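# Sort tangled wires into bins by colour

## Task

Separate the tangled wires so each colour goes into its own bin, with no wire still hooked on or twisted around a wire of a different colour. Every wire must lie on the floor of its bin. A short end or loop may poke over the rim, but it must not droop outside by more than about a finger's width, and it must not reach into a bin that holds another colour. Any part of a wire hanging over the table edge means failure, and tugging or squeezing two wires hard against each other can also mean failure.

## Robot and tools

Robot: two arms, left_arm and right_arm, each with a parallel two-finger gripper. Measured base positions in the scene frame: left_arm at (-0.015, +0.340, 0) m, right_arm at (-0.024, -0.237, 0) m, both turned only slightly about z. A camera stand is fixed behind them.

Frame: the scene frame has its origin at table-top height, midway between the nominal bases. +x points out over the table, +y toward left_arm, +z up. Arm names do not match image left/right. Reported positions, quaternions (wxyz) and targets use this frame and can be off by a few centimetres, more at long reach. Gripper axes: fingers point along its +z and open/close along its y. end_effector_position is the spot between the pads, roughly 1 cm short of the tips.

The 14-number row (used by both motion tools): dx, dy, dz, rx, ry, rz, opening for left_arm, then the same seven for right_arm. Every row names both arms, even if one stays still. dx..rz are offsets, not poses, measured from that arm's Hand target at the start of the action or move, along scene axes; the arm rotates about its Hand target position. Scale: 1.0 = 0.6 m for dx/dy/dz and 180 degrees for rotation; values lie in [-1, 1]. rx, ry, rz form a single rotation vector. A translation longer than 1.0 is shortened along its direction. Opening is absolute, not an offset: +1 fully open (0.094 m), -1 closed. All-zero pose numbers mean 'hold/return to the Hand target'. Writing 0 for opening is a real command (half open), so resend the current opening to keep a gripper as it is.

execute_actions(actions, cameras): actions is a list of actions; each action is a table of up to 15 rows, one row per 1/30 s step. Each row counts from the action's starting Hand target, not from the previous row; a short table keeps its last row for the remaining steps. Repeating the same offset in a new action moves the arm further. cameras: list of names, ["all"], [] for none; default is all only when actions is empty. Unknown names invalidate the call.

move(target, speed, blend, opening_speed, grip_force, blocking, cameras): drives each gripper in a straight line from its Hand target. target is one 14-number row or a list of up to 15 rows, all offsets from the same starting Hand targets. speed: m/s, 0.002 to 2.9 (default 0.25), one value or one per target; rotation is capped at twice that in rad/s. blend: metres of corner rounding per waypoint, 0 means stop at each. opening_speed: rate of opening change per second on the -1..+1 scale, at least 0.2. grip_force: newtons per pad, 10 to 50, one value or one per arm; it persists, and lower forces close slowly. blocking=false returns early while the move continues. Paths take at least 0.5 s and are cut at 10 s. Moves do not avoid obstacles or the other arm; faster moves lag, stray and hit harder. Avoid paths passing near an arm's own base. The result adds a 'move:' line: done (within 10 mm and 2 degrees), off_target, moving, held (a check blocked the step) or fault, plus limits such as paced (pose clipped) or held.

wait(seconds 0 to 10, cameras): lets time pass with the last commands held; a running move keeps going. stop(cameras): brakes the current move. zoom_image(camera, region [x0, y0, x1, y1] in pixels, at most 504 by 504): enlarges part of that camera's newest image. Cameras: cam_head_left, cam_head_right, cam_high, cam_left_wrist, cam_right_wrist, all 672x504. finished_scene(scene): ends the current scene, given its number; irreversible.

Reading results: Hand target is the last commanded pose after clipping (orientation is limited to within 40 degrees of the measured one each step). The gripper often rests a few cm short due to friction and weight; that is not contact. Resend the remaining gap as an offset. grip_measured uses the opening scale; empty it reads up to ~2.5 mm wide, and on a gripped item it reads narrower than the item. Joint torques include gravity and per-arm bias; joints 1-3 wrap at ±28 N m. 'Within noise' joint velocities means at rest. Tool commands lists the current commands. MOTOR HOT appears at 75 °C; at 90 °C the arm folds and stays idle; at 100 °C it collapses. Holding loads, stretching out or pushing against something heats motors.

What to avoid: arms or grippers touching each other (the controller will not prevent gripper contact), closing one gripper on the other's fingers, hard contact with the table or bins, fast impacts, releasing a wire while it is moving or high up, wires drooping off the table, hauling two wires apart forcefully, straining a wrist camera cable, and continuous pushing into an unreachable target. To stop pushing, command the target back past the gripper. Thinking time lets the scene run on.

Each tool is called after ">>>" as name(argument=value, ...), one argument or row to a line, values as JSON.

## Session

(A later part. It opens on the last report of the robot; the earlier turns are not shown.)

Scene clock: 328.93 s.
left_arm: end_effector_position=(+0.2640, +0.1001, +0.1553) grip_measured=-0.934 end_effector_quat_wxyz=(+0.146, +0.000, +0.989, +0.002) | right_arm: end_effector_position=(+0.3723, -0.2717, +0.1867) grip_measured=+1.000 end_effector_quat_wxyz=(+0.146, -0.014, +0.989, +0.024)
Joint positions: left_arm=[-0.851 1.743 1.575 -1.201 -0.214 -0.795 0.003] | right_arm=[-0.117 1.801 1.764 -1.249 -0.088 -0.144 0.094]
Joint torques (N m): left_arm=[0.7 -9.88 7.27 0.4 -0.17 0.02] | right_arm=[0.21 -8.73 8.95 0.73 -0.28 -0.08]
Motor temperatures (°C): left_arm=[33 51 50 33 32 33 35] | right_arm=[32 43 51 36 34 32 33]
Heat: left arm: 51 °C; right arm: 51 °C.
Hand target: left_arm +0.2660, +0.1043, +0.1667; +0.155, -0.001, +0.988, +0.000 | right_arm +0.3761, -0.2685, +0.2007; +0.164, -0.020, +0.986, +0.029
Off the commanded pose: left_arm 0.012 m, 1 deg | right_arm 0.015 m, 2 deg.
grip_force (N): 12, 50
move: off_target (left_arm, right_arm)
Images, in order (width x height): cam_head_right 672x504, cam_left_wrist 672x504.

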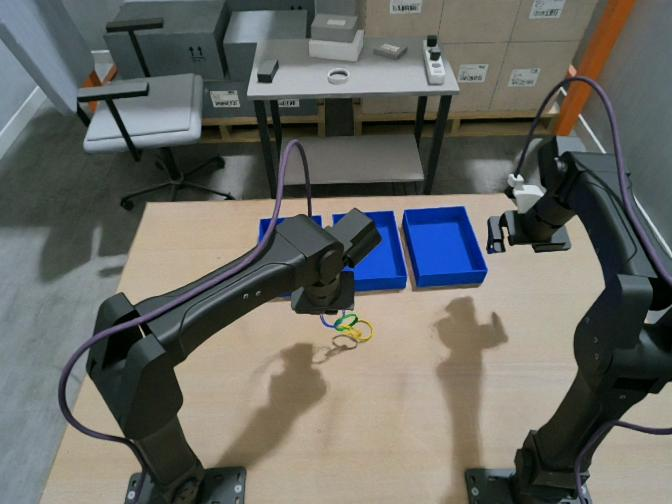

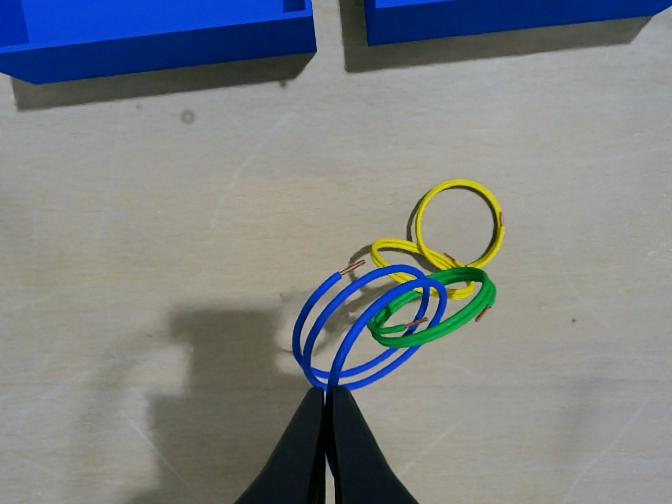

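>>> move(
  target=[0,0,0.15,0,0,0,-0.95, 0.0,0,0,0,0,0,1],
  speed=0.08,
  cameras=["cam_left_wrist","cam_head_right","cam_high"],
)

>>> zoom_image(
  camera="cam_left_wrist",
  region=[250, 220, 570, 500],
)

>>> zoom_image(
  camera="cam_head_right",
  region=[300, 240, 440, 380],
)

>>> zoom_image(
  camera="cam_high",
  region=[200, 200, 340, 340],
)

Scene clock: 343.40 s.
left_arm: end_effector_position=(+0.2648, +0.0993, +0.2530) grip_measured=-0.934 end_effector_quat_wxyz=(+0.167, +0.000, +0.986, -0.020) | right_arm: end_effector_position=(+0.3723, -0.2717, +0.1867) grip_measured=+1.000 end_effector_quat_wxyz=(+0.146, -0.014, +0.989, +0.024)
Joint positions: left_arm=[-0.851 1.796 2.03 -1.543 -0.214 -0.788 0.003] | right_arm=[-0.117 1.801 1.764 -1.249 -0.088 -0.144 0.094]
Joint torques (N m): left_arm=[0.57 -7.84 6.52 0.44 -0.23 0.08] | right_arm=[0.2 -8.72 8.96 0.73 -0.27 -0.08]
Heat: left arm: 50 °C; right arm: 52 °C.
Hand target: left_arm +0.2660, +0.1043, +0.2566; +0.155, -0.001, +0.988, +0.000 | right_arm +0.3761, -0.2685, +0.2007; +0.164, -0.020, +0.986, +0.029
Off the commanded pose: left_arm 0.006 m, 3 deg | right_arm 0.015 m, 2 deg.
joint sent to its limit (left arm) — joint 4 (wrist pitch), lower limit. The joint targets still meet the commanded pose.
grip_force (N): 12, 50
move: off_target (left_arm, right_arm)
Images, in order (width x height): cam_head_right 672x504, cam_high 672x504, cam_left_wrist 672x504.

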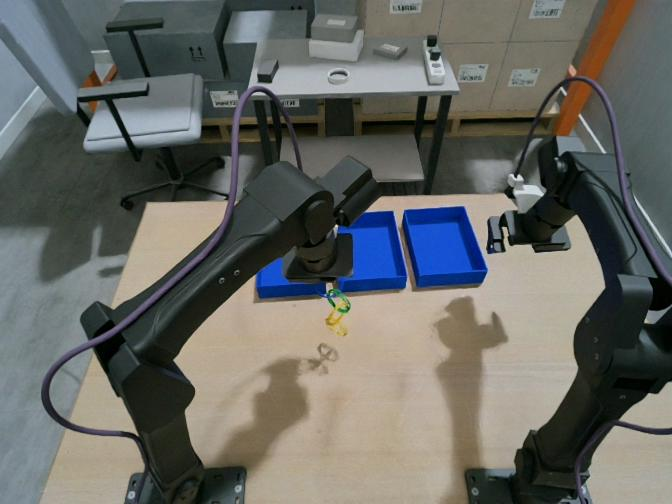

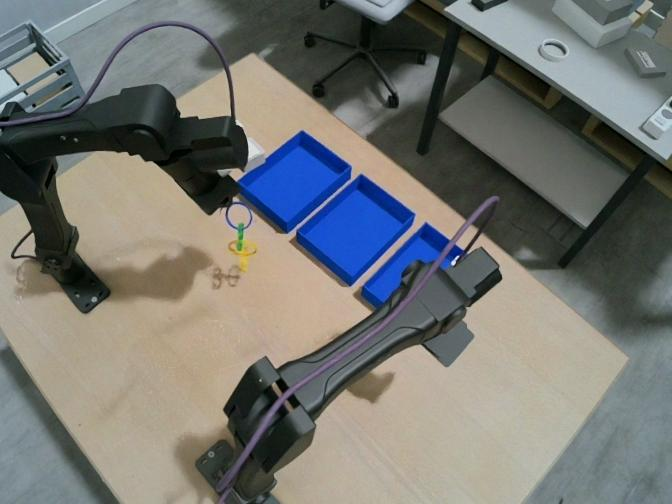

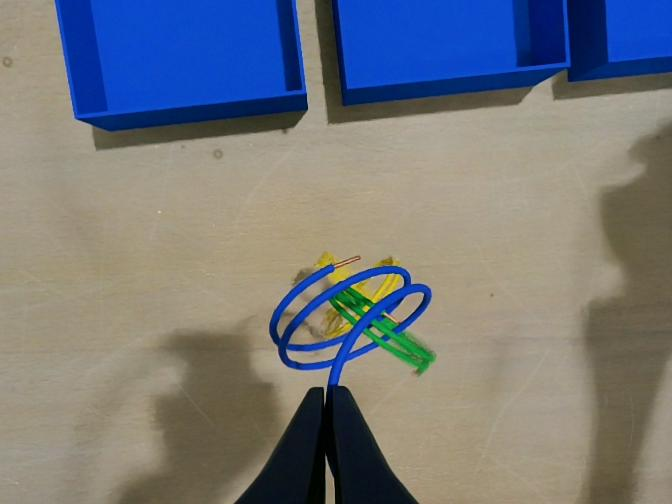

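Scaled by 1.575 from the camera's 672x504 image, which has a finer 960x720 frame.

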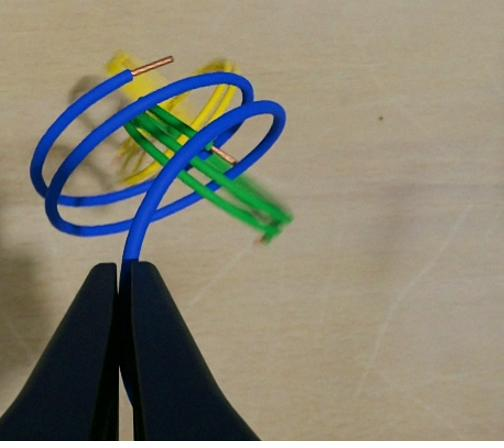

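Scaled by 3.600 from the camera's 672x504 image, which has a finer 960x720 frame.

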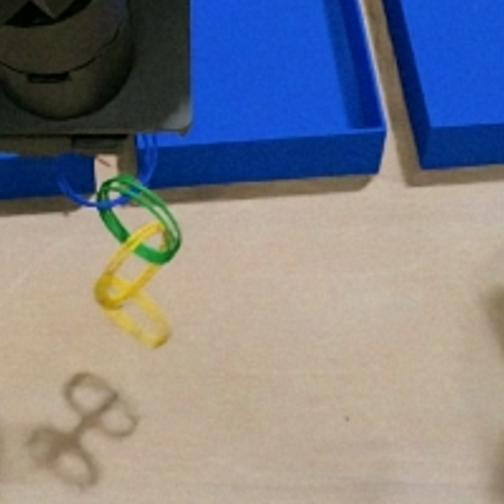

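Scaled by 3.600 from the camera's 672x504 image, which has a finer 960x720 frame.

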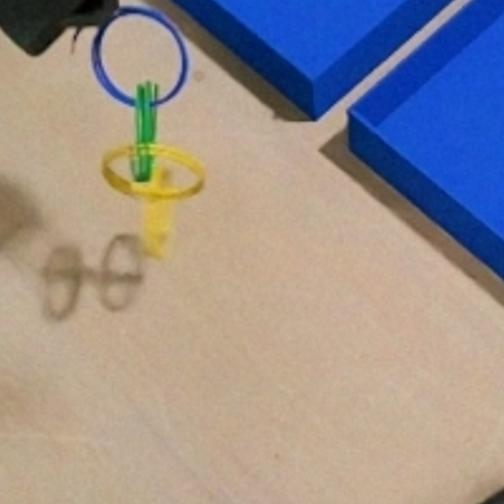

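>>> move(
  target=[0.167,0,0,0,0,0,-0.95, -0.142,0.33,-0.033,0.177,-0.366,0.231,0],
  speed=0.12,
  cameras=["all"],
)

>>> zoom_image(
  camera="cam_high",
  region=[220, 150, 400, 330],
)

Scene clock: 378.40 s.
left_arm: end_effector_position=(+0.3643, +0.1017, +0.2598) grip_measured=-0.934 end_effector_quat_wxyz=(+0.203, +0.001, +0.979, -0.035) | right_arm: end_effector_position=(+0.2963, -0.0738, +0.1878) grip_measured=+0.001 end_effector_quat_wxyz=(+0.643, -0.312, +0.629, +0.306)
Joint positions: left_arm=[-0.67 2.071 2.419 -1.544 -0.182 -0.6 0.003] | right_arm=[0.111 1.419 0.292 1.146 -0.805 -0.003 0.047]
Joint torques (N m): left_arm=[0.65 -8.95 6.67 0.67 -0.09 0.07] | right_arm=[0.55 -2.45 3.67 2.03 -0.18 0.03]
Heat: left arm: 48 °C; right arm: 50 °C.
Hand target: left_arm +0.3662, +0.1044, +0.2568; +0.155, -0.001, +0.988, +0.000 | right_arm +0.2910, -0.0706, +0.1809; +0.634, -0.315, +0.632, +0.315
Off the commanded pose: left_arm 0.004 m, 7 deg | right_arm 0.009 m, 2 deg.
joint sent to its limit (left arm) — joint 4 (wrist pitch), lower limit. The joint targets are off in orientation, not in position.
grip_force (N): 12, 50
move: off_target (left_arm)

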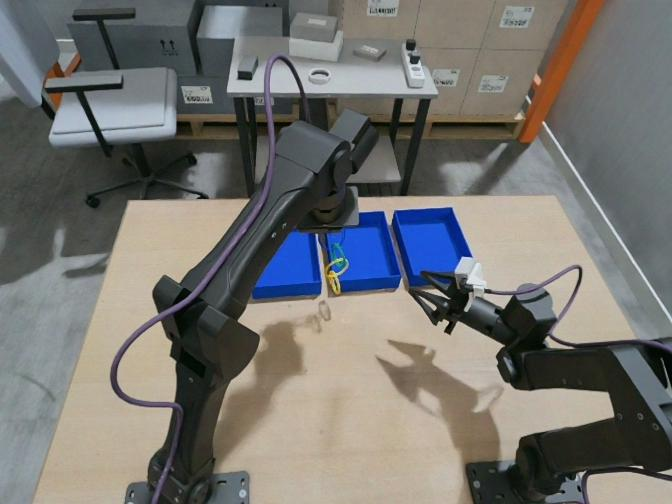

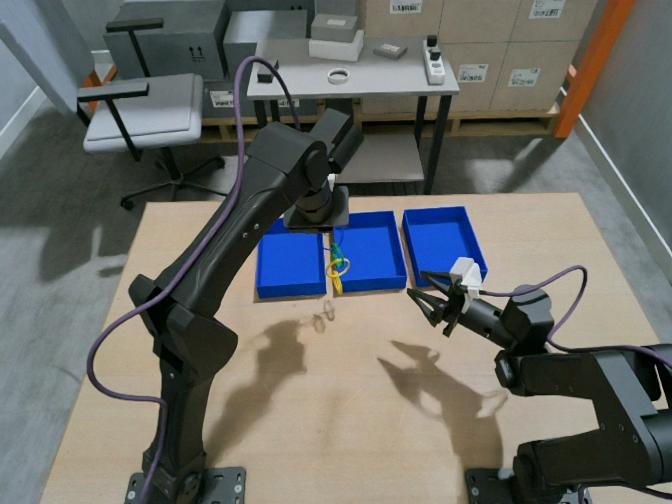

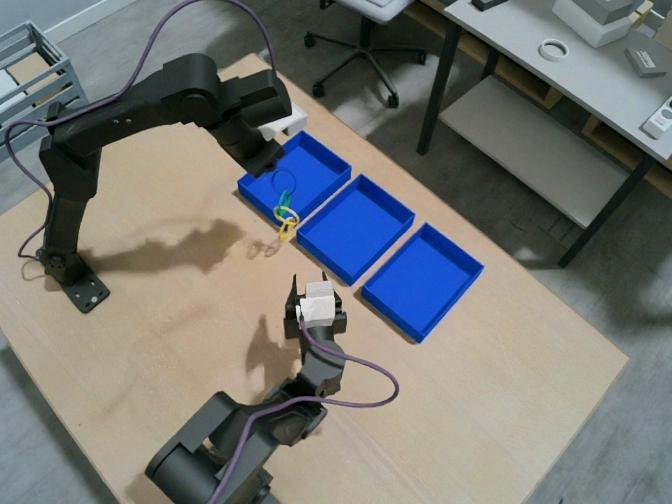

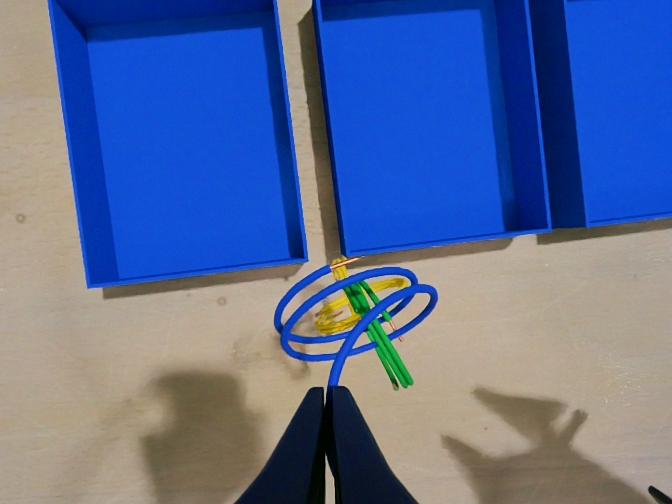

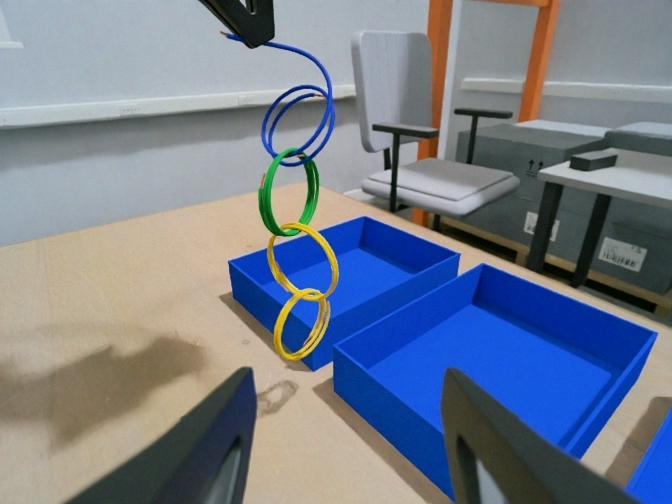

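Scaled by 2.800 from the camera's 672x504 image, which has a finer 960x720 frame.

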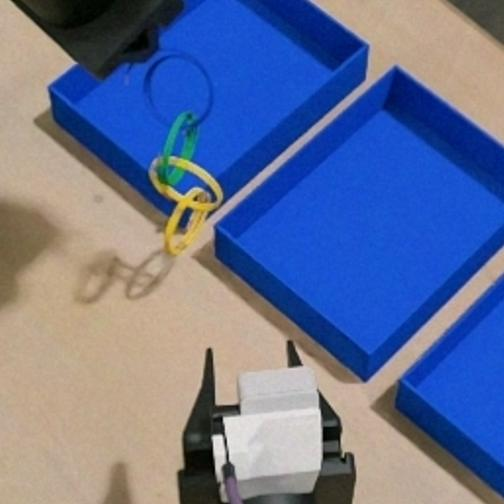

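>>> zoom_image(
  camera="cam_right_wrist",
  region=[200, 10, 360, 380],
)

>>> zoom_image(
  camera="cam_right_wrist",
  region=[240, 70, 350, 240],
)

Scaled by 1.362 from the camera's 672x504 image, which has a finer 960x720 frame.

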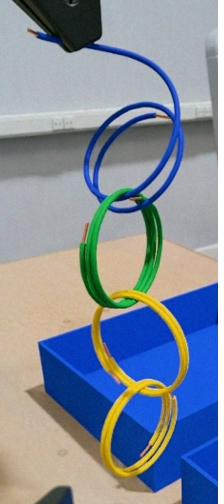

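Scaled by 2.965 from the camera's 672x504 image, which has a finer 960x720 frame.

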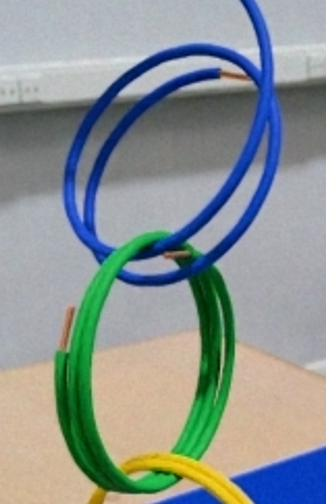

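>>> move(
  target=[0,0,0,0,0,0,-0.95, 0.04,0.162,-0.063,0,0,0,0.28],
  speed=0.12,
  cameras=["cam_left_wrist","cam_right_wrist","cam_high"],
)

Scene clock: 405.80 s.
left_arm: end_effector_position=(+0.3643, +0.1017, +0.2598) grip_measured=-0.934 end_effector_quat_wxyz=(+0.203, +0.001, +0.979, -0.035) | right_arm: end_effector_position=(+0.3083, +0.0238, +0.1373) grip_measured=+0.279 end_effector_quat_wxyz=(+0.623, -0.319, +0.640, +0.317)
Joint positions: left_arm=[-0.67 2.071 2.419 -1.544 -0.182 -0.6 0.003] | right_arm=[0.485 1.814 0.407 1.383 -0.459 -0.003 0.06]
Joint torques (N m): left_arm=[0.4 -8.94 6.64 0.62 -0.06 0.06] | right_arm=[0.36 -4.41 5.76 2.3 0.11 0.03]
Motor temperatures (°C): left_arm=[33 49 47 34 32 33 35] | right_arm=[31 40 46 39 34 32 33]
Heat: left arm: 49 °C; right arm: 46 °C.
Hand target: left_arm +0.3662, +0.1044, +0.2568; +0.155, -0.001, +0.988, +0.000 | right_arm +0.3148, +0.0267, +0.1431; +0.634, -0.315, +0.632, +0.315
Off the commanded pose: left_arm 0.004 m, 7 deg | right_arm 0.009 m, 2 deg.
joint sent to its limit (left arm) — joint 4 (wrist pitch), lower limit. The joint targets are off in orientation, not in position.
grip_force (N): 12, 50
move: off_target (left_arm)
Images, in order (width x height): cam_high 672x504, cam_left_wrist 672x504, cam_right_wrist 672x504.

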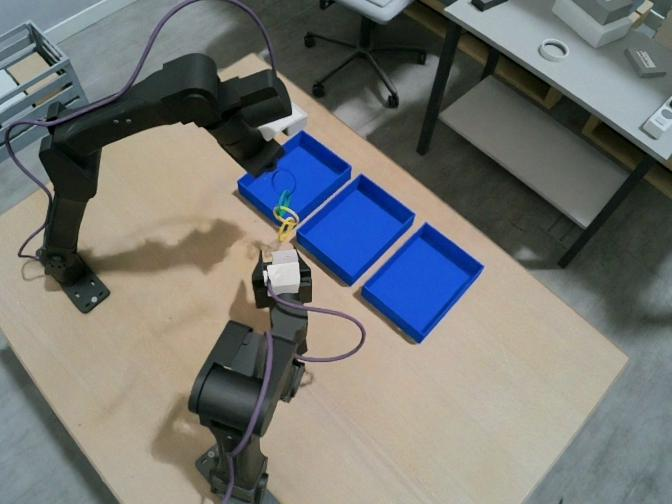

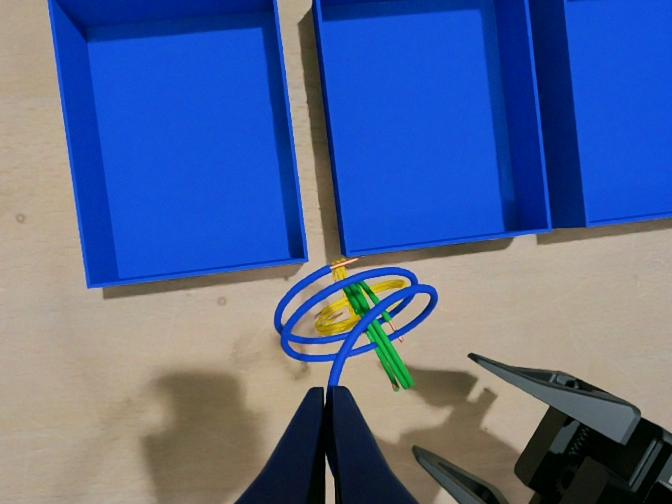

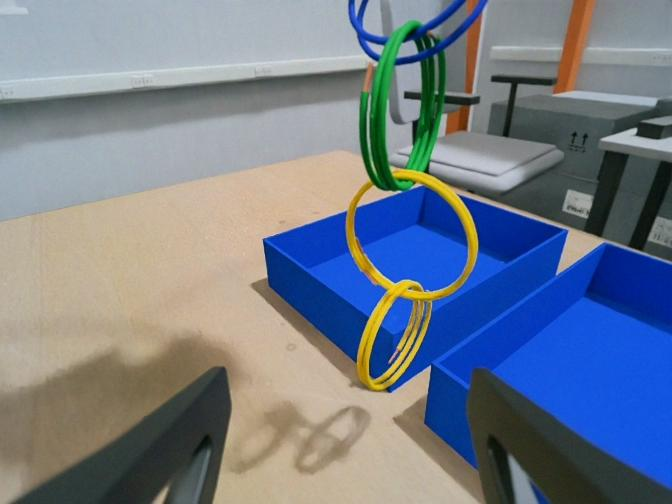

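>>> move(
  target=[0,0,0,0,0,0,-0.95, 0.033,-0.025,0.07,0,0,0,0.28],
  speed=0.12,
  cameras=["cam_left_wrist","cam_right_wrist"],
)

Scene clock: 428.73 s.
left_arm: end_effector_position=(+0.3643, +0.1017, +0.2598) grip_measured=-0.934 end_effector_quat_wxyz=(+0.203, +0.001, +0.979, -0.035) | right_arm: end_effector_position=(+0.3319, +0.0108, +0.1700) grip_measured=+0.279 end_effector_quat_wxyz=(+0.624, -0.312, +0.645, +0.313)
Joint positions: left_arm=[-0.67 2.071 2.419 -1.544 -0.182 -0.6 0.003] | right_arm=[0.412 1.681 0.498 1.153 -0.516 -0.001 0.06]
Joint torques (N m): left_arm=[0.65 -8.77 6.39 0.65 -0.05 0.04] | right_arm=[-0.36 -7.56 6.72 1.95 -0.18 0.01]
Heat: left arm: 50 °C; right arm: 46 °C.
Hand target: left_arm +0.3662, +0.1044, +0.2568; +0.155, -0.001, +0.988, +0.000 | right_arm +0.3347, +0.0117, +0.1850; +0.634, -0.315, +0.632, +0.315
Off the commanded pose: left_arm 0.004 m, 7 deg | right_arm 0.015 m, 2 deg.
joint sent to its limit (left arm) — joint 4 (wrist pitch), lower limit. The joint targets are off in orientation, not in position.
grip_force (N): 12, 50
move: off_target (left_arm, right_arm)
Images, in order (width x height): cam_left_wrist 672x504, cam_right_wrist 672x504.

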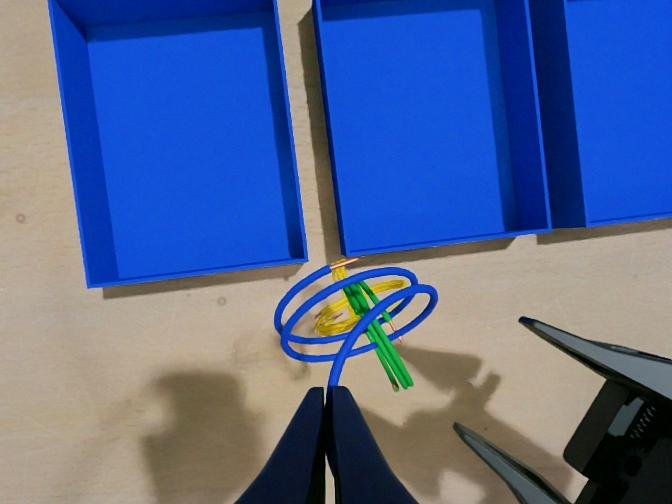

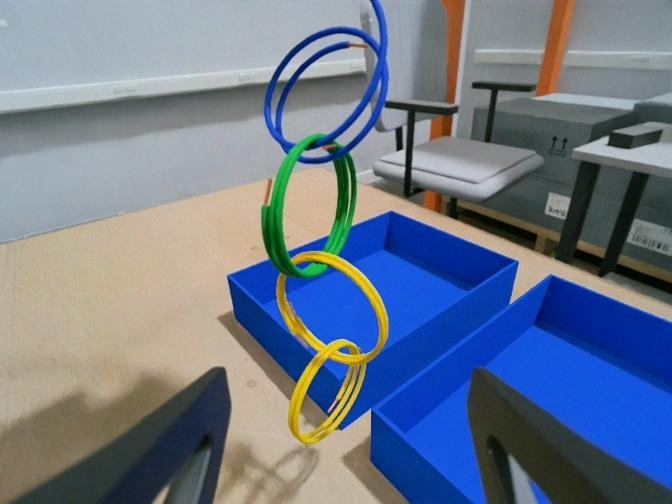

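>>> move(
  target=[0,0,0,0,0,0,-0.95, 0.03,0.062,0.012,0,0,0,0.28],
  speed=0.1,
  cameras=["cam_left_wrist","cam_right_wrist"],
)

Scene clock: 442.83 s.
left_arm: end_effector_position=(+0.3643, +0.1017, +0.2598) grip_measured=-0.934 end_effector_quat_wxyz=(+0.203, +0.001, +0.979, -0.035) | right_arm: end_effector_position=(+0.3459, +0.0455, +0.1904) grip_measured=+0.279 end_effector_quat_wxyz=(+0.632, -0.318, +0.631, +0.317)
Joint positions: left_arm=[-0.67 2.071 2.419 -1.544 -0.182 -0.6 0.003] | right_arm=[0.492 1.721 0.631 1.092 -0.451 -0.001 0.06]
Joint torques (N m): left_arm=[0.64 -8.92 6.6 0.65 -0.1 0.08] | right_arm=[0.38 -5.18 7.69 1.93 0.11 0]
Heat: left arm: 50 °C; right arm: 46 °C.
Hand target: left_arm +0.3662, +0.1044, +0.2568; +0.155, -0.001, +0.988, +0.000 | right_arm +0.3527, +0.0488, +0.1923; +0.634, -0.315, +0.632, +0.315
Off the commanded pose: left_arm 0.004 m, 7 deg | right_arm 0.008 m, 1 deg.
joint sent to its limit (left arm) — joint 4 (wrist pitch), lower limit. The joint targets are off in orientation, not in position.
grip_force (N): 12, 50
move: off_target (left_arm)
Images, in order (width x height): cam_left_wrist 672x504, cam_right_wrist 672x504.

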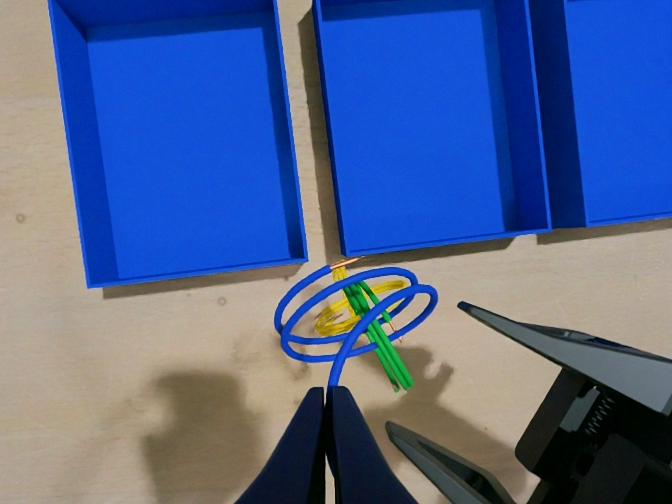

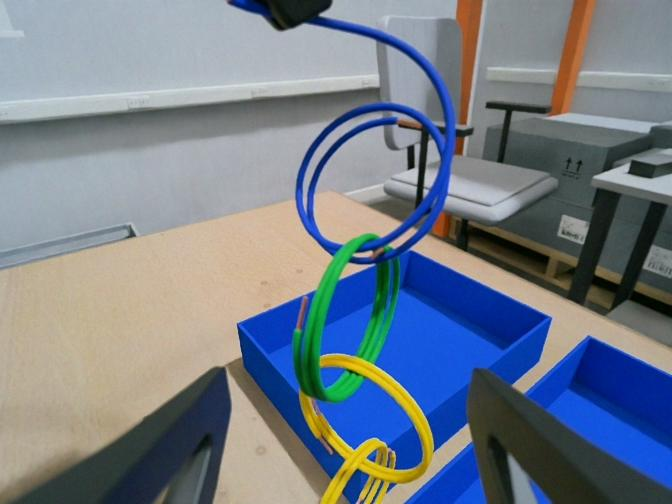

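>>> move(
  target=[0,0,0,0,0,0,-0.95, 0.03,0.052,-0.005,0,0,0,0.28],
  speed=0.08,
  cameras=["cam_left_wrist","cam_right_wrist"],
)

Scene clock: 452.23 s.
left_arm: end_effector_position=(+0.3643, +0.1017, +0.2598) grip_measured=-0.934 end_effector_quat_wxyz=(+0.203, +0.001, +0.979, -0.035) | right_arm: end_effector_position=(+0.3642, +0.0760, +0.1881) grip_measured=+0.279 end_effector_quat_wxyz=(+0.633, -0.318, +0.631, +0.317)
Joint positions: left_arm=[-0.67 2.071 2.419 -1.544 -0.182 -0.6 0.003] | right_arm=[0.55 1.827 0.755 1.073 -0.394 -0.001 0.06]
Joint torques (N m): left_arm=[0.36 -8.95 6.72 0.68 -0.13 0.03] | right_arm=[0.39 -6.09 7.9 1.98 0.12 0.01]
Heat: left arm: 50 °C; right arm: 47 °C.
Hand target: left_arm +0.3662, +0.1044, +0.2568; +0.155, -0.001, +0.988, +0.000 | right_arm +0.3708, +0.0800, +0.1893; +0.634, -0.315, +0.632, +0.315
Off the commanded pose: left_arm 0.004 m, 7 deg | right_arm 0.008 m, 1 deg.
joint sent to its limit (left arm) — joint 4 (wrist pitch), lower limit. The joint targets are off in orientation, not in position.
grip_force (N): 12, 50
move: off_target (left_arm)
Images, in order (width x height): cam_left_wrist 672x504, cam_right_wrist 672x504.

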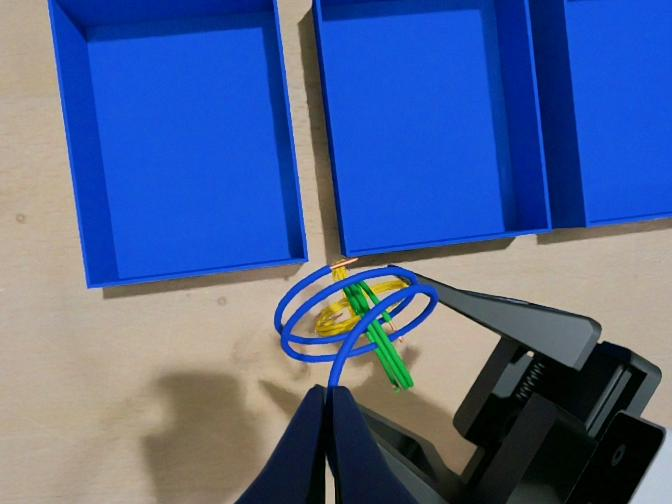

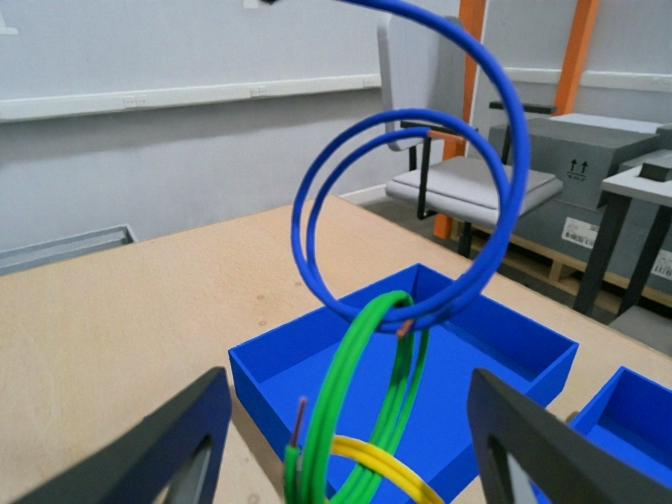

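>>> move(
  target=[0,0,0,0,0,0,-0.95, 0,0,-0.008,0,0,0,-0.9],
  opening_speed=0.3,
  speed=0.08,
  grip_force=[15,15],
  cameras=["cam_left_wrist","cam_right_wrist"],
)

Scene clock: 466.37 s.
left_arm: end_effector_position=(+0.3643, +0.1017, +0.2598) grip_measured=-0.938 end_effector_quat_wxyz=(+0.203, +0.001, +0.979, -0.035) | right_arm: end_effector_position=(+0.3652, +0.0765, +0.1807) grip_measured=-0.851 end_effector_quat_wxyz=(+0.627, -0.318, +0.636, +0.317)
Joint positions: left_arm=[-0.67 2.071 2.419 -1.544 -0.182 -0.6 0.003] | right_arm=[0.55 1.842 0.755 1.073 -0.393 -0.001 0.007]
Joint torques (N m): left_arm=[0.8 -8.96 6.64 0.66 -0.07 0.05] | right_arm=[0.4 -6.19 7.36 2.21 0.11 0.01]
Heat: left arm: 50 °C; right arm: 46 °C.
Hand target: left_arm +0.3662, +0.1044, +0.2568; +0.155, -0.001, +0.988, +0.000 | right_arm +0.3708, +0.0800, +0.1846; +0.634, -0.315, +0.632, +0.315
Off the commanded pose: left_arm 0.004 m, 7 deg | right_arm 0.008 m, 1 deg.
joint sent to its limit (left arm) — joint 4 (wrist pitch), lower limit. The joint targets are off in orientation, not in position.
grip_force (N): 15, 15
move: off_target (left_arm)
Images, in order (width x height): cam_left_wrist 672x504, cam_right_wrist 672x504.

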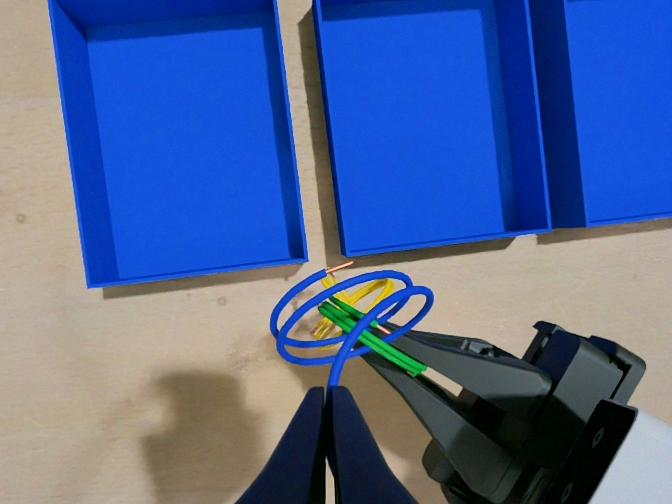

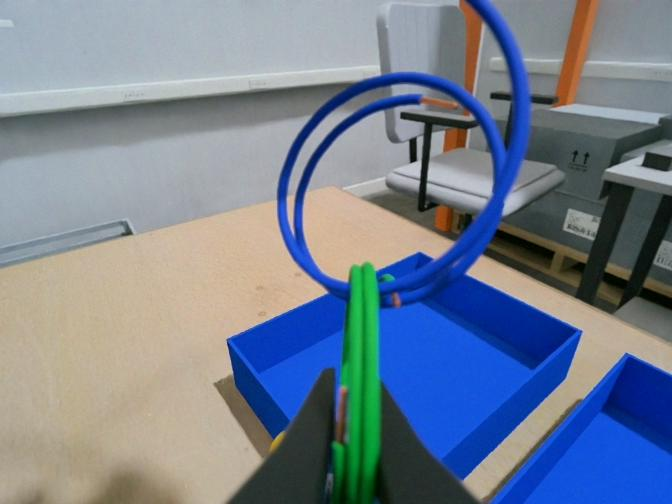

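>>> move(
  target=[0,0,0,0,0,0,-0.95, 0,0,-0.08,0,0,0,-0.9],
  speed=0.03,
  cameras=["cam_left_wrist","cam_right_wrist"],
)

>>> move(
  target=[0,0,0,0,0,0,-0.95, 0,0,-0.03,0,0,0,-0.9],
  speed=0.03,
  cameras=["cam_left_wrist","cam_right_wrist"],
)

Scene clock: 479.57 s.
left_arm: end_effector_position=(+0.3643, +0.1017, +0.2598) grip_measured=-0.938 end_effector_quat_wxyz=(+0.203, +0.001, +0.979, -0.035) | right_arm: end_effector_position=(+0.3718, +0.0804, +0.1463) grip_measured=-0.853 end_effector_quat_wxyz=(+0.638, -0.317, +0.625, +0.318)
Joint positions: left_arm=[-0.67 2.071 2.419 -1.544 -0.182 -0.6 0.003] | right_arm=[0.55 2.016 0.755 1.278 -0.393 -0.001 0.007]
Joint torques (N m): left_arm=[0.64 -8.87 6.65 0.64 -0.1 0.05] | right_arm=[0.4 -6.76 3.67 2.24 0.11 0.01]
Heat: left arm: 50 °C; right arm: 46 °C.
Hand target: left_arm +0.3663, +0.1044, +0.2568; +0.155, -0.001, +0.988, +0.000 | right_arm +0.3707, +0.0801, +0.1366; +0.634, -0.315, +0.632, +0.315
Off the commanded pose: left_arm 0.004 m, 7 deg | right_arm 0.010 m, 1 deg.
joint sent to its limit (left arm) — joint 4 (wrist pitch), lower limit. The joint targets are off in orientation, not in position.
grip_force (N): 15, 15
move: off_target (left_arm)
Images, in order (width x height): cam_left_wrist 672x504, cam_right_wrist 672x504.

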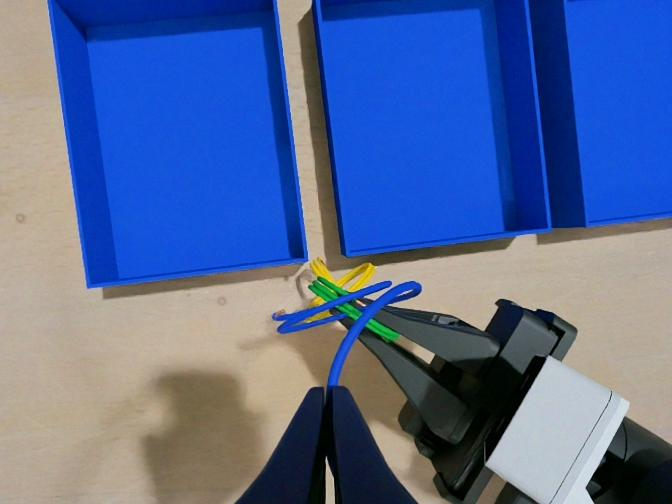

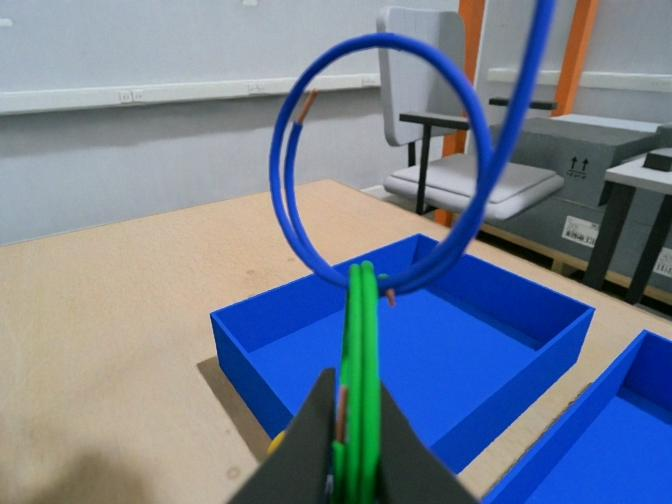

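Scene clock: 480.73 s.
left_arm: end_effector_position=(+0.3643, +0.1017, +0.2598) grip_measured=-0.938 end_effector_quat_wxyz=(+0.203, +0.001, +0.979, -0.035) | right_arm: end_effector_position=(+0.3727, +0.0809, +0.1288) grip_measured=-0.853 end_effector_quat_wxyz=(+0.638, -0.317, +0.625, +0.318)
Joint positions: left_arm=[-0.67 2.071 2.419 -1.544 -0.182 -0.6 0.003] | right_arm=[0.55 2.087 0.755 1.35 -0.393 -0.001 0.007]
Joint torques (N m): left_arm=[0.5 -8.94 6.37 0.63 -0.11 0.04] | right_arm=[0.39 -6.94 3.11 2.29 0.11 0]
Heat: left arm: 50 °C; right arm: 46 °C.
Hand target: left_arm +0.3663, +0.1044, +0.2568; +0.155, -0.001, +0.988, +0.000 | right_arm +0.3707, +0.0801, +0.1186; +0.634, -0.315, +0.632, +0.315
Off the commanded pose: left_arm 0.005 m, 7 deg | right_arm 0.010 m, 1 deg.
joint sent to its limit (left arm) — joint 4 (wrist pitch), lower limit. The joint targets are off in orientation, not in position.
grip_force (N): 15, 15
move: off_target (left_arm)
Images, in order (width x height): cam_left_wrist 672x504, cam_right_wrist 672x504.

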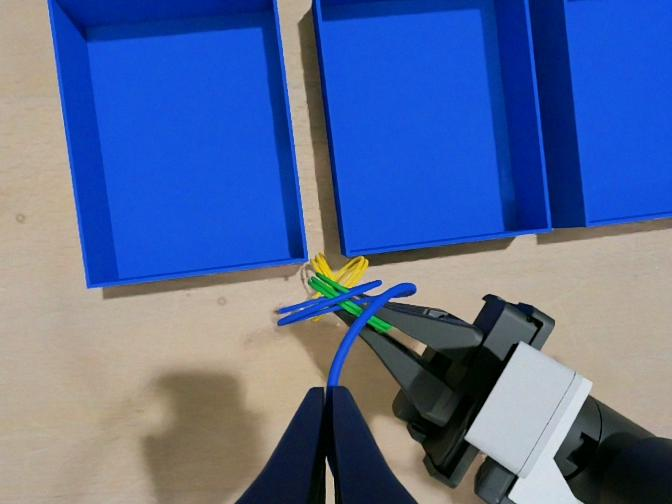

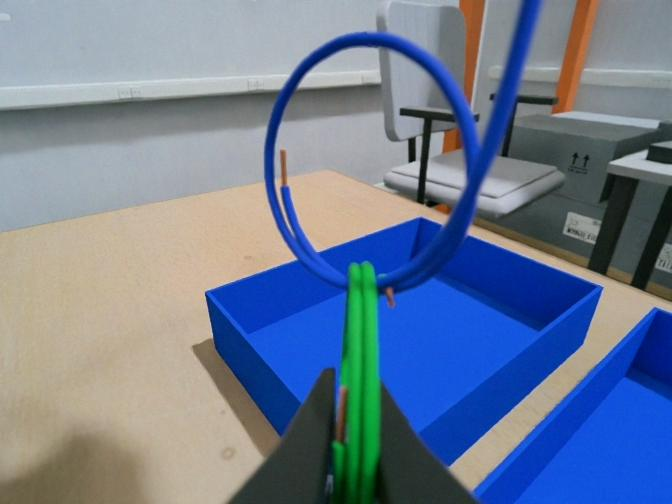

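>>> move(
  target=[0,0.01,0.07,0,0,0,-0.95, 0,-0.01,-0.03,0,0,0,-0.9],
  speed=0.03,
  cameras=["cam_left_wrist","cam_right_wrist"],
)

>>> move(
  target=[0,0.01,0.06,0,0,0,-0.95, 0,-0.02,-0.02,0,0,0,-0.9],
  speed=0.03,
  cameras=["cam_left_wrist","cam_right_wrist"],
)

Scene clock: 492.90 s.
left_arm: end_effector_position=(+0.3698, +0.1027, +0.2832) grip_measured=-0.938 end_effector_quat_wxyz=(+0.233, +0.007, +0.971, -0.052) | right_arm: end_effector_position=(+0.3718, +0.0784, +0.1115) grip_measured=-0.853 end_effector_quat_wxyz=(+0.640, -0.316, +0.625, +0.316)
Joint positions: left_arm=[-0.661 2.064 2.486 -1.545 -0.182 -0.571 0.003] | right_arm=[0.546 2.156 0.747 1.43 -0.393 -0.001 0.007]
Joint torques (N m): left_arm=[0.68 -12.49 6.54 0.78 -0.06 0.02] | right_arm=[-0.53 -6.95 2.58 2.3 -0.07 0.01]
Heat: left arm: 50 °C; right arm: 45 °C.
Hand target: left_arm +0.3662, +0.1104, +0.2986; +0.155, -0.001, +0.988, +0.000 | right_arm +0.3707, +0.0741, +0.1005; +0.634, -0.315, +0.632, +0.315
Off the commanded pose: left_arm 0.018 m, 11 deg | right_arm 0.012 m, 1 deg.
joint sent to its limit (left arm) — joint 4 (wrist pitch), lower limit. The joint targets are off in orientation, not in position.
grip_force (N): 15, 15
move: off_target (left_arm, right_arm)
Images, in order (width x height): cam_left_wrist 672x504, cam_right_wrist 672x504.

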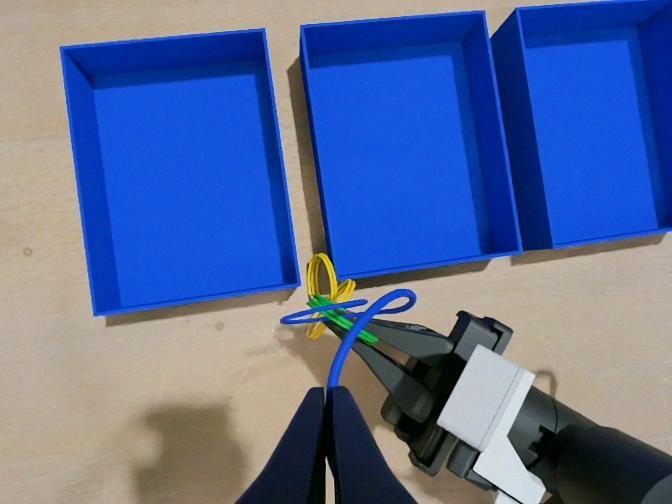

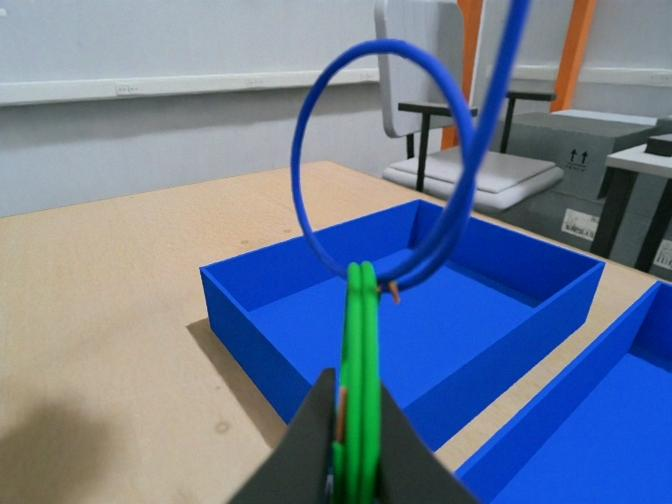

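Scene clock: 496.73 s.
left_arm: end_effector_position=(+0.3702, +0.1066, +0.3194) grip_measured=-0.938 end_effector_quat_wxyz=(+0.275, +0.011, +0.958, -0.076) | right_arm: end_effector_position=(+0.3734, +0.0657, +0.0986) grip_measured=-0.853 end_effector_quat_wxyz=(+0.640, -0.314, +0.627, +0.314)
Joint positions: left_arm=[-0.654 2.033 2.561 -1.545 -0.182 -0.544 0.003] | right_arm=[0.515 2.198 0.726 1.489 -0.416 -0.001 0.007]
Joint torques (N m): left_arm=[0.85 -11.95 6.04 0.94 -0.15 0.05] | right_arm=[-0.57 -6.91 2.26 2.34 -0.16 0.01]
Heat: left arm: 51 °C; right arm: 44 °C.
Hand target: left_arm +0.3663, +0.1164, +0.3347; +0.155, -0.001, +0.988, +0.000 | right_arm +0.3707, +0.0621, +0.0887; +0.634, -0.315, +0.632, +0.315
Off the commanded pose: left_arm 0.018 m, 17 deg | right_arm 0.011 m, 1 deg.
joint sent to its limit (left arm) — joint 4 (wrist pitch), lower limit. The joint targets are off in orientation, not in position.
grip_force (N): 15, 15
move: off_target (left_arm, right_arm)
Images, in order (width x height): cam_left_wrist 672x504, cam_right_wrist 672x504.

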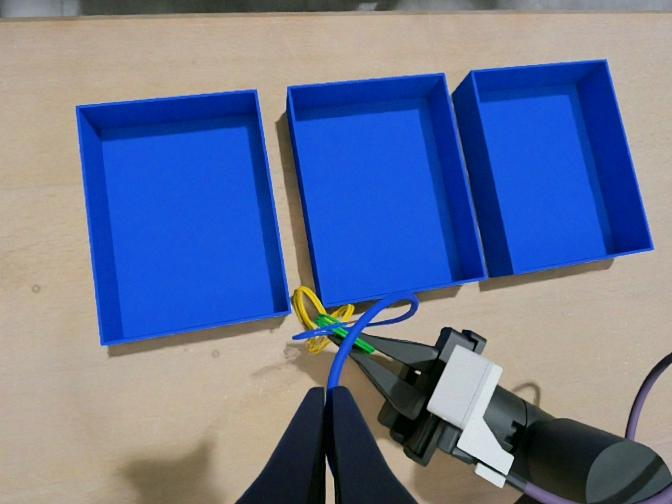

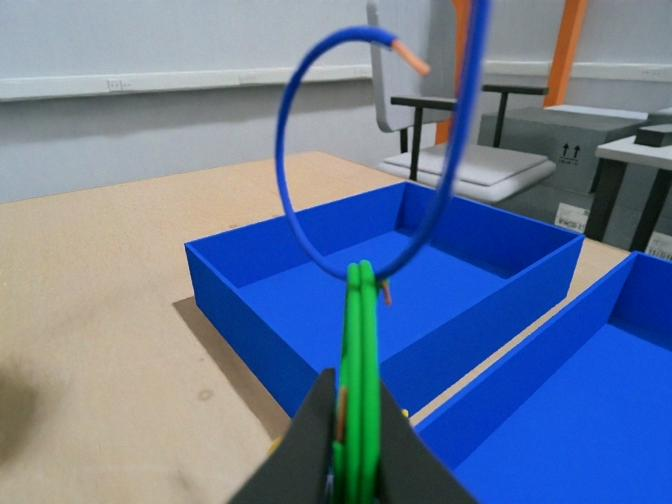

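>>> move(
  target=[0,0.03,0.08,0,0,0,-0.95, -0.02,-0.03,0,0,0,0,-0.9],
  speed=0.03,
  cameras=["cam_left_wrist","cam_right_wrist"],
)

>>> move(
  target=[0,0.03,0.05,0,0,0,-0.95, -0.02,-0.03,0,0,0,0,-0.9],
  speed=0.03,
  cameras=["cam_left_wrist","cam_right_wrist"],
)

Scene clock: 508.97 s.
left_arm: end_effector_position=(+0.3721, +0.1249, +0.3691) grip_measured=-0.938 end_effector_quat_wxyz=(+0.336, +0.013, +0.936, -0.100) | right_arm: end_effector_position=(+0.3607, +0.0471, +0.0763) grip_measured=-0.853 end_effector_quat_wxyz=(+0.615, -0.314, +0.652, +0.313)
Joint positions: left_arm=[-0.617 1.994 2.666 -1.545 -0.182 -0.489 0.003] | right_arm=[0.482 2.198 0.644 1.501 -0.448 -0.001 0.007]
Joint torques (N m): left_arm=[0.73 -10.97 5.68 1.12 -0.13 0.09] | right_arm=[-0.57 -8.46 1.85 2.86 -0.23 -0.01]
Motor temperatures (°C): left_arm=[33 53 48 35 32 33 35] | right_arm=[31 40 44 44 34 32 34]
Heat: left arm: 53 °C; right arm: 44 °C.
Hand target: left_arm +0.3663, +0.1344, +0.3826; +0.155, -0.001, +0.988, +0.000 | right_arm +0.3587, +0.0441, +0.0887; +0.634, -0.315, +0.632, +0.315
Off the commanded pose: left_arm 0.018 m, 25 deg | right_arm 0.013 m, 3 deg.
joint sent to its limit (left arm) — joint 4 (wrist pitch), lower limit. The joint targets are off in orientation, not in position.
grip_force (N): 15, 15
move: off_target (left_arm, right_arm)
Images, in order (width x height): cam_left_wrist 672x504, cam_right_wrist 672x504.

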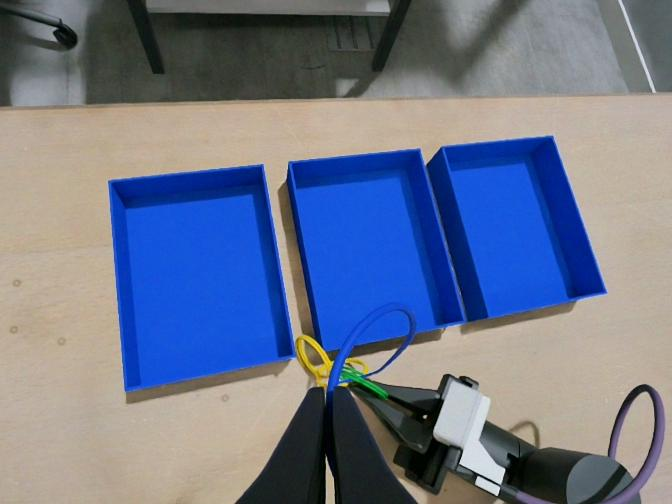

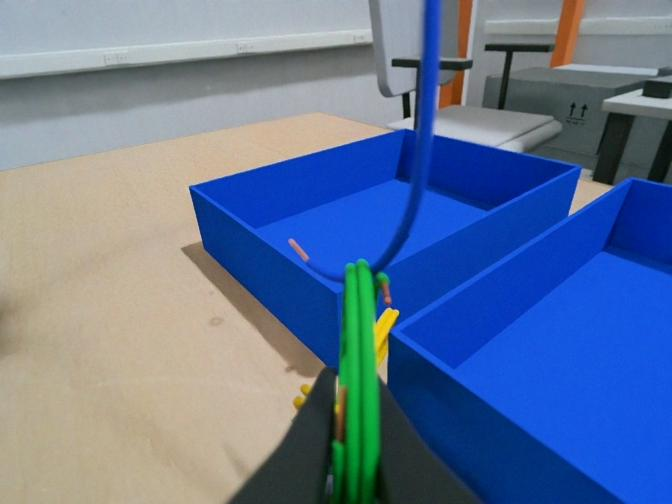

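Scene clock: 516.70 s.
left_arm: end_effector_position=(+0.3734, +0.1432, +0.4003) grip_measured=-0.938 end_effector_quat_wxyz=(+0.377, +0.014, +0.920, -0.108) | right_arm: end_effector_position=(+0.3469, +0.0281, +0.0599) grip_measured=-0.853 end_effector_quat_wxyz=(+0.591, -0.313, +0.674, +0.314)
Joint positions: left_arm=[-0.58 1.972 2.737 -1.545 -0.181 -0.441 0.003] | right_arm=[0.444 2.184 0.564 1.503 -0.487 -0.002 0.007]
Joint torques (N m): left_arm=[0.8 -10.29 5.11 1.28 -0.08 0.06] | right_arm=[-0.57 -10.47 1.57 3.02 -0.23 -0.11]
Heat: left arm: 53 °C; right arm: 45 °C.
Hand target: left_arm +0.3663, +0.1523, +0.4127; +0.155, -0.001, +0.988, +0.000 | right_arm +0.3467, +0.0261, +0.0886; +0.634, -0.315, +0.632, +0.315
Off the commanded pose: left_arm 0.017 m, 30 deg | right_arm 0.029 m, 7 deg.
joint sent to its limit (left arm) — joint 4 (wrist pitch), lower limit. The joint targets are off in orientation, not in position.
joint sent to its limit (right arm) — joint 4 (wrist pitch), upper limit. The joint targets still meet the commanded pose.
grip_force (N): 15, 15
move: off_target (left_arm, right_arm)
Images, in order (width x height): cam_left_wrist 672x504, cam_right_wrist 672x504.

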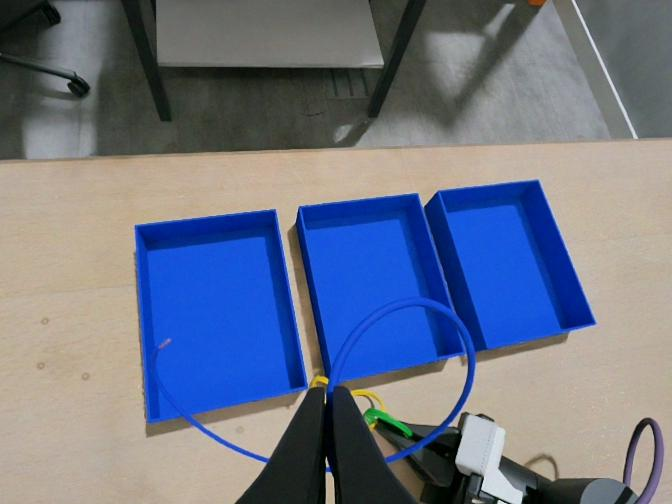

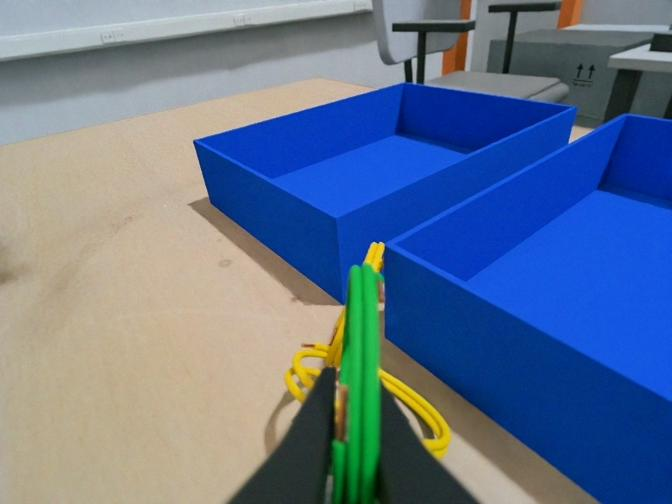

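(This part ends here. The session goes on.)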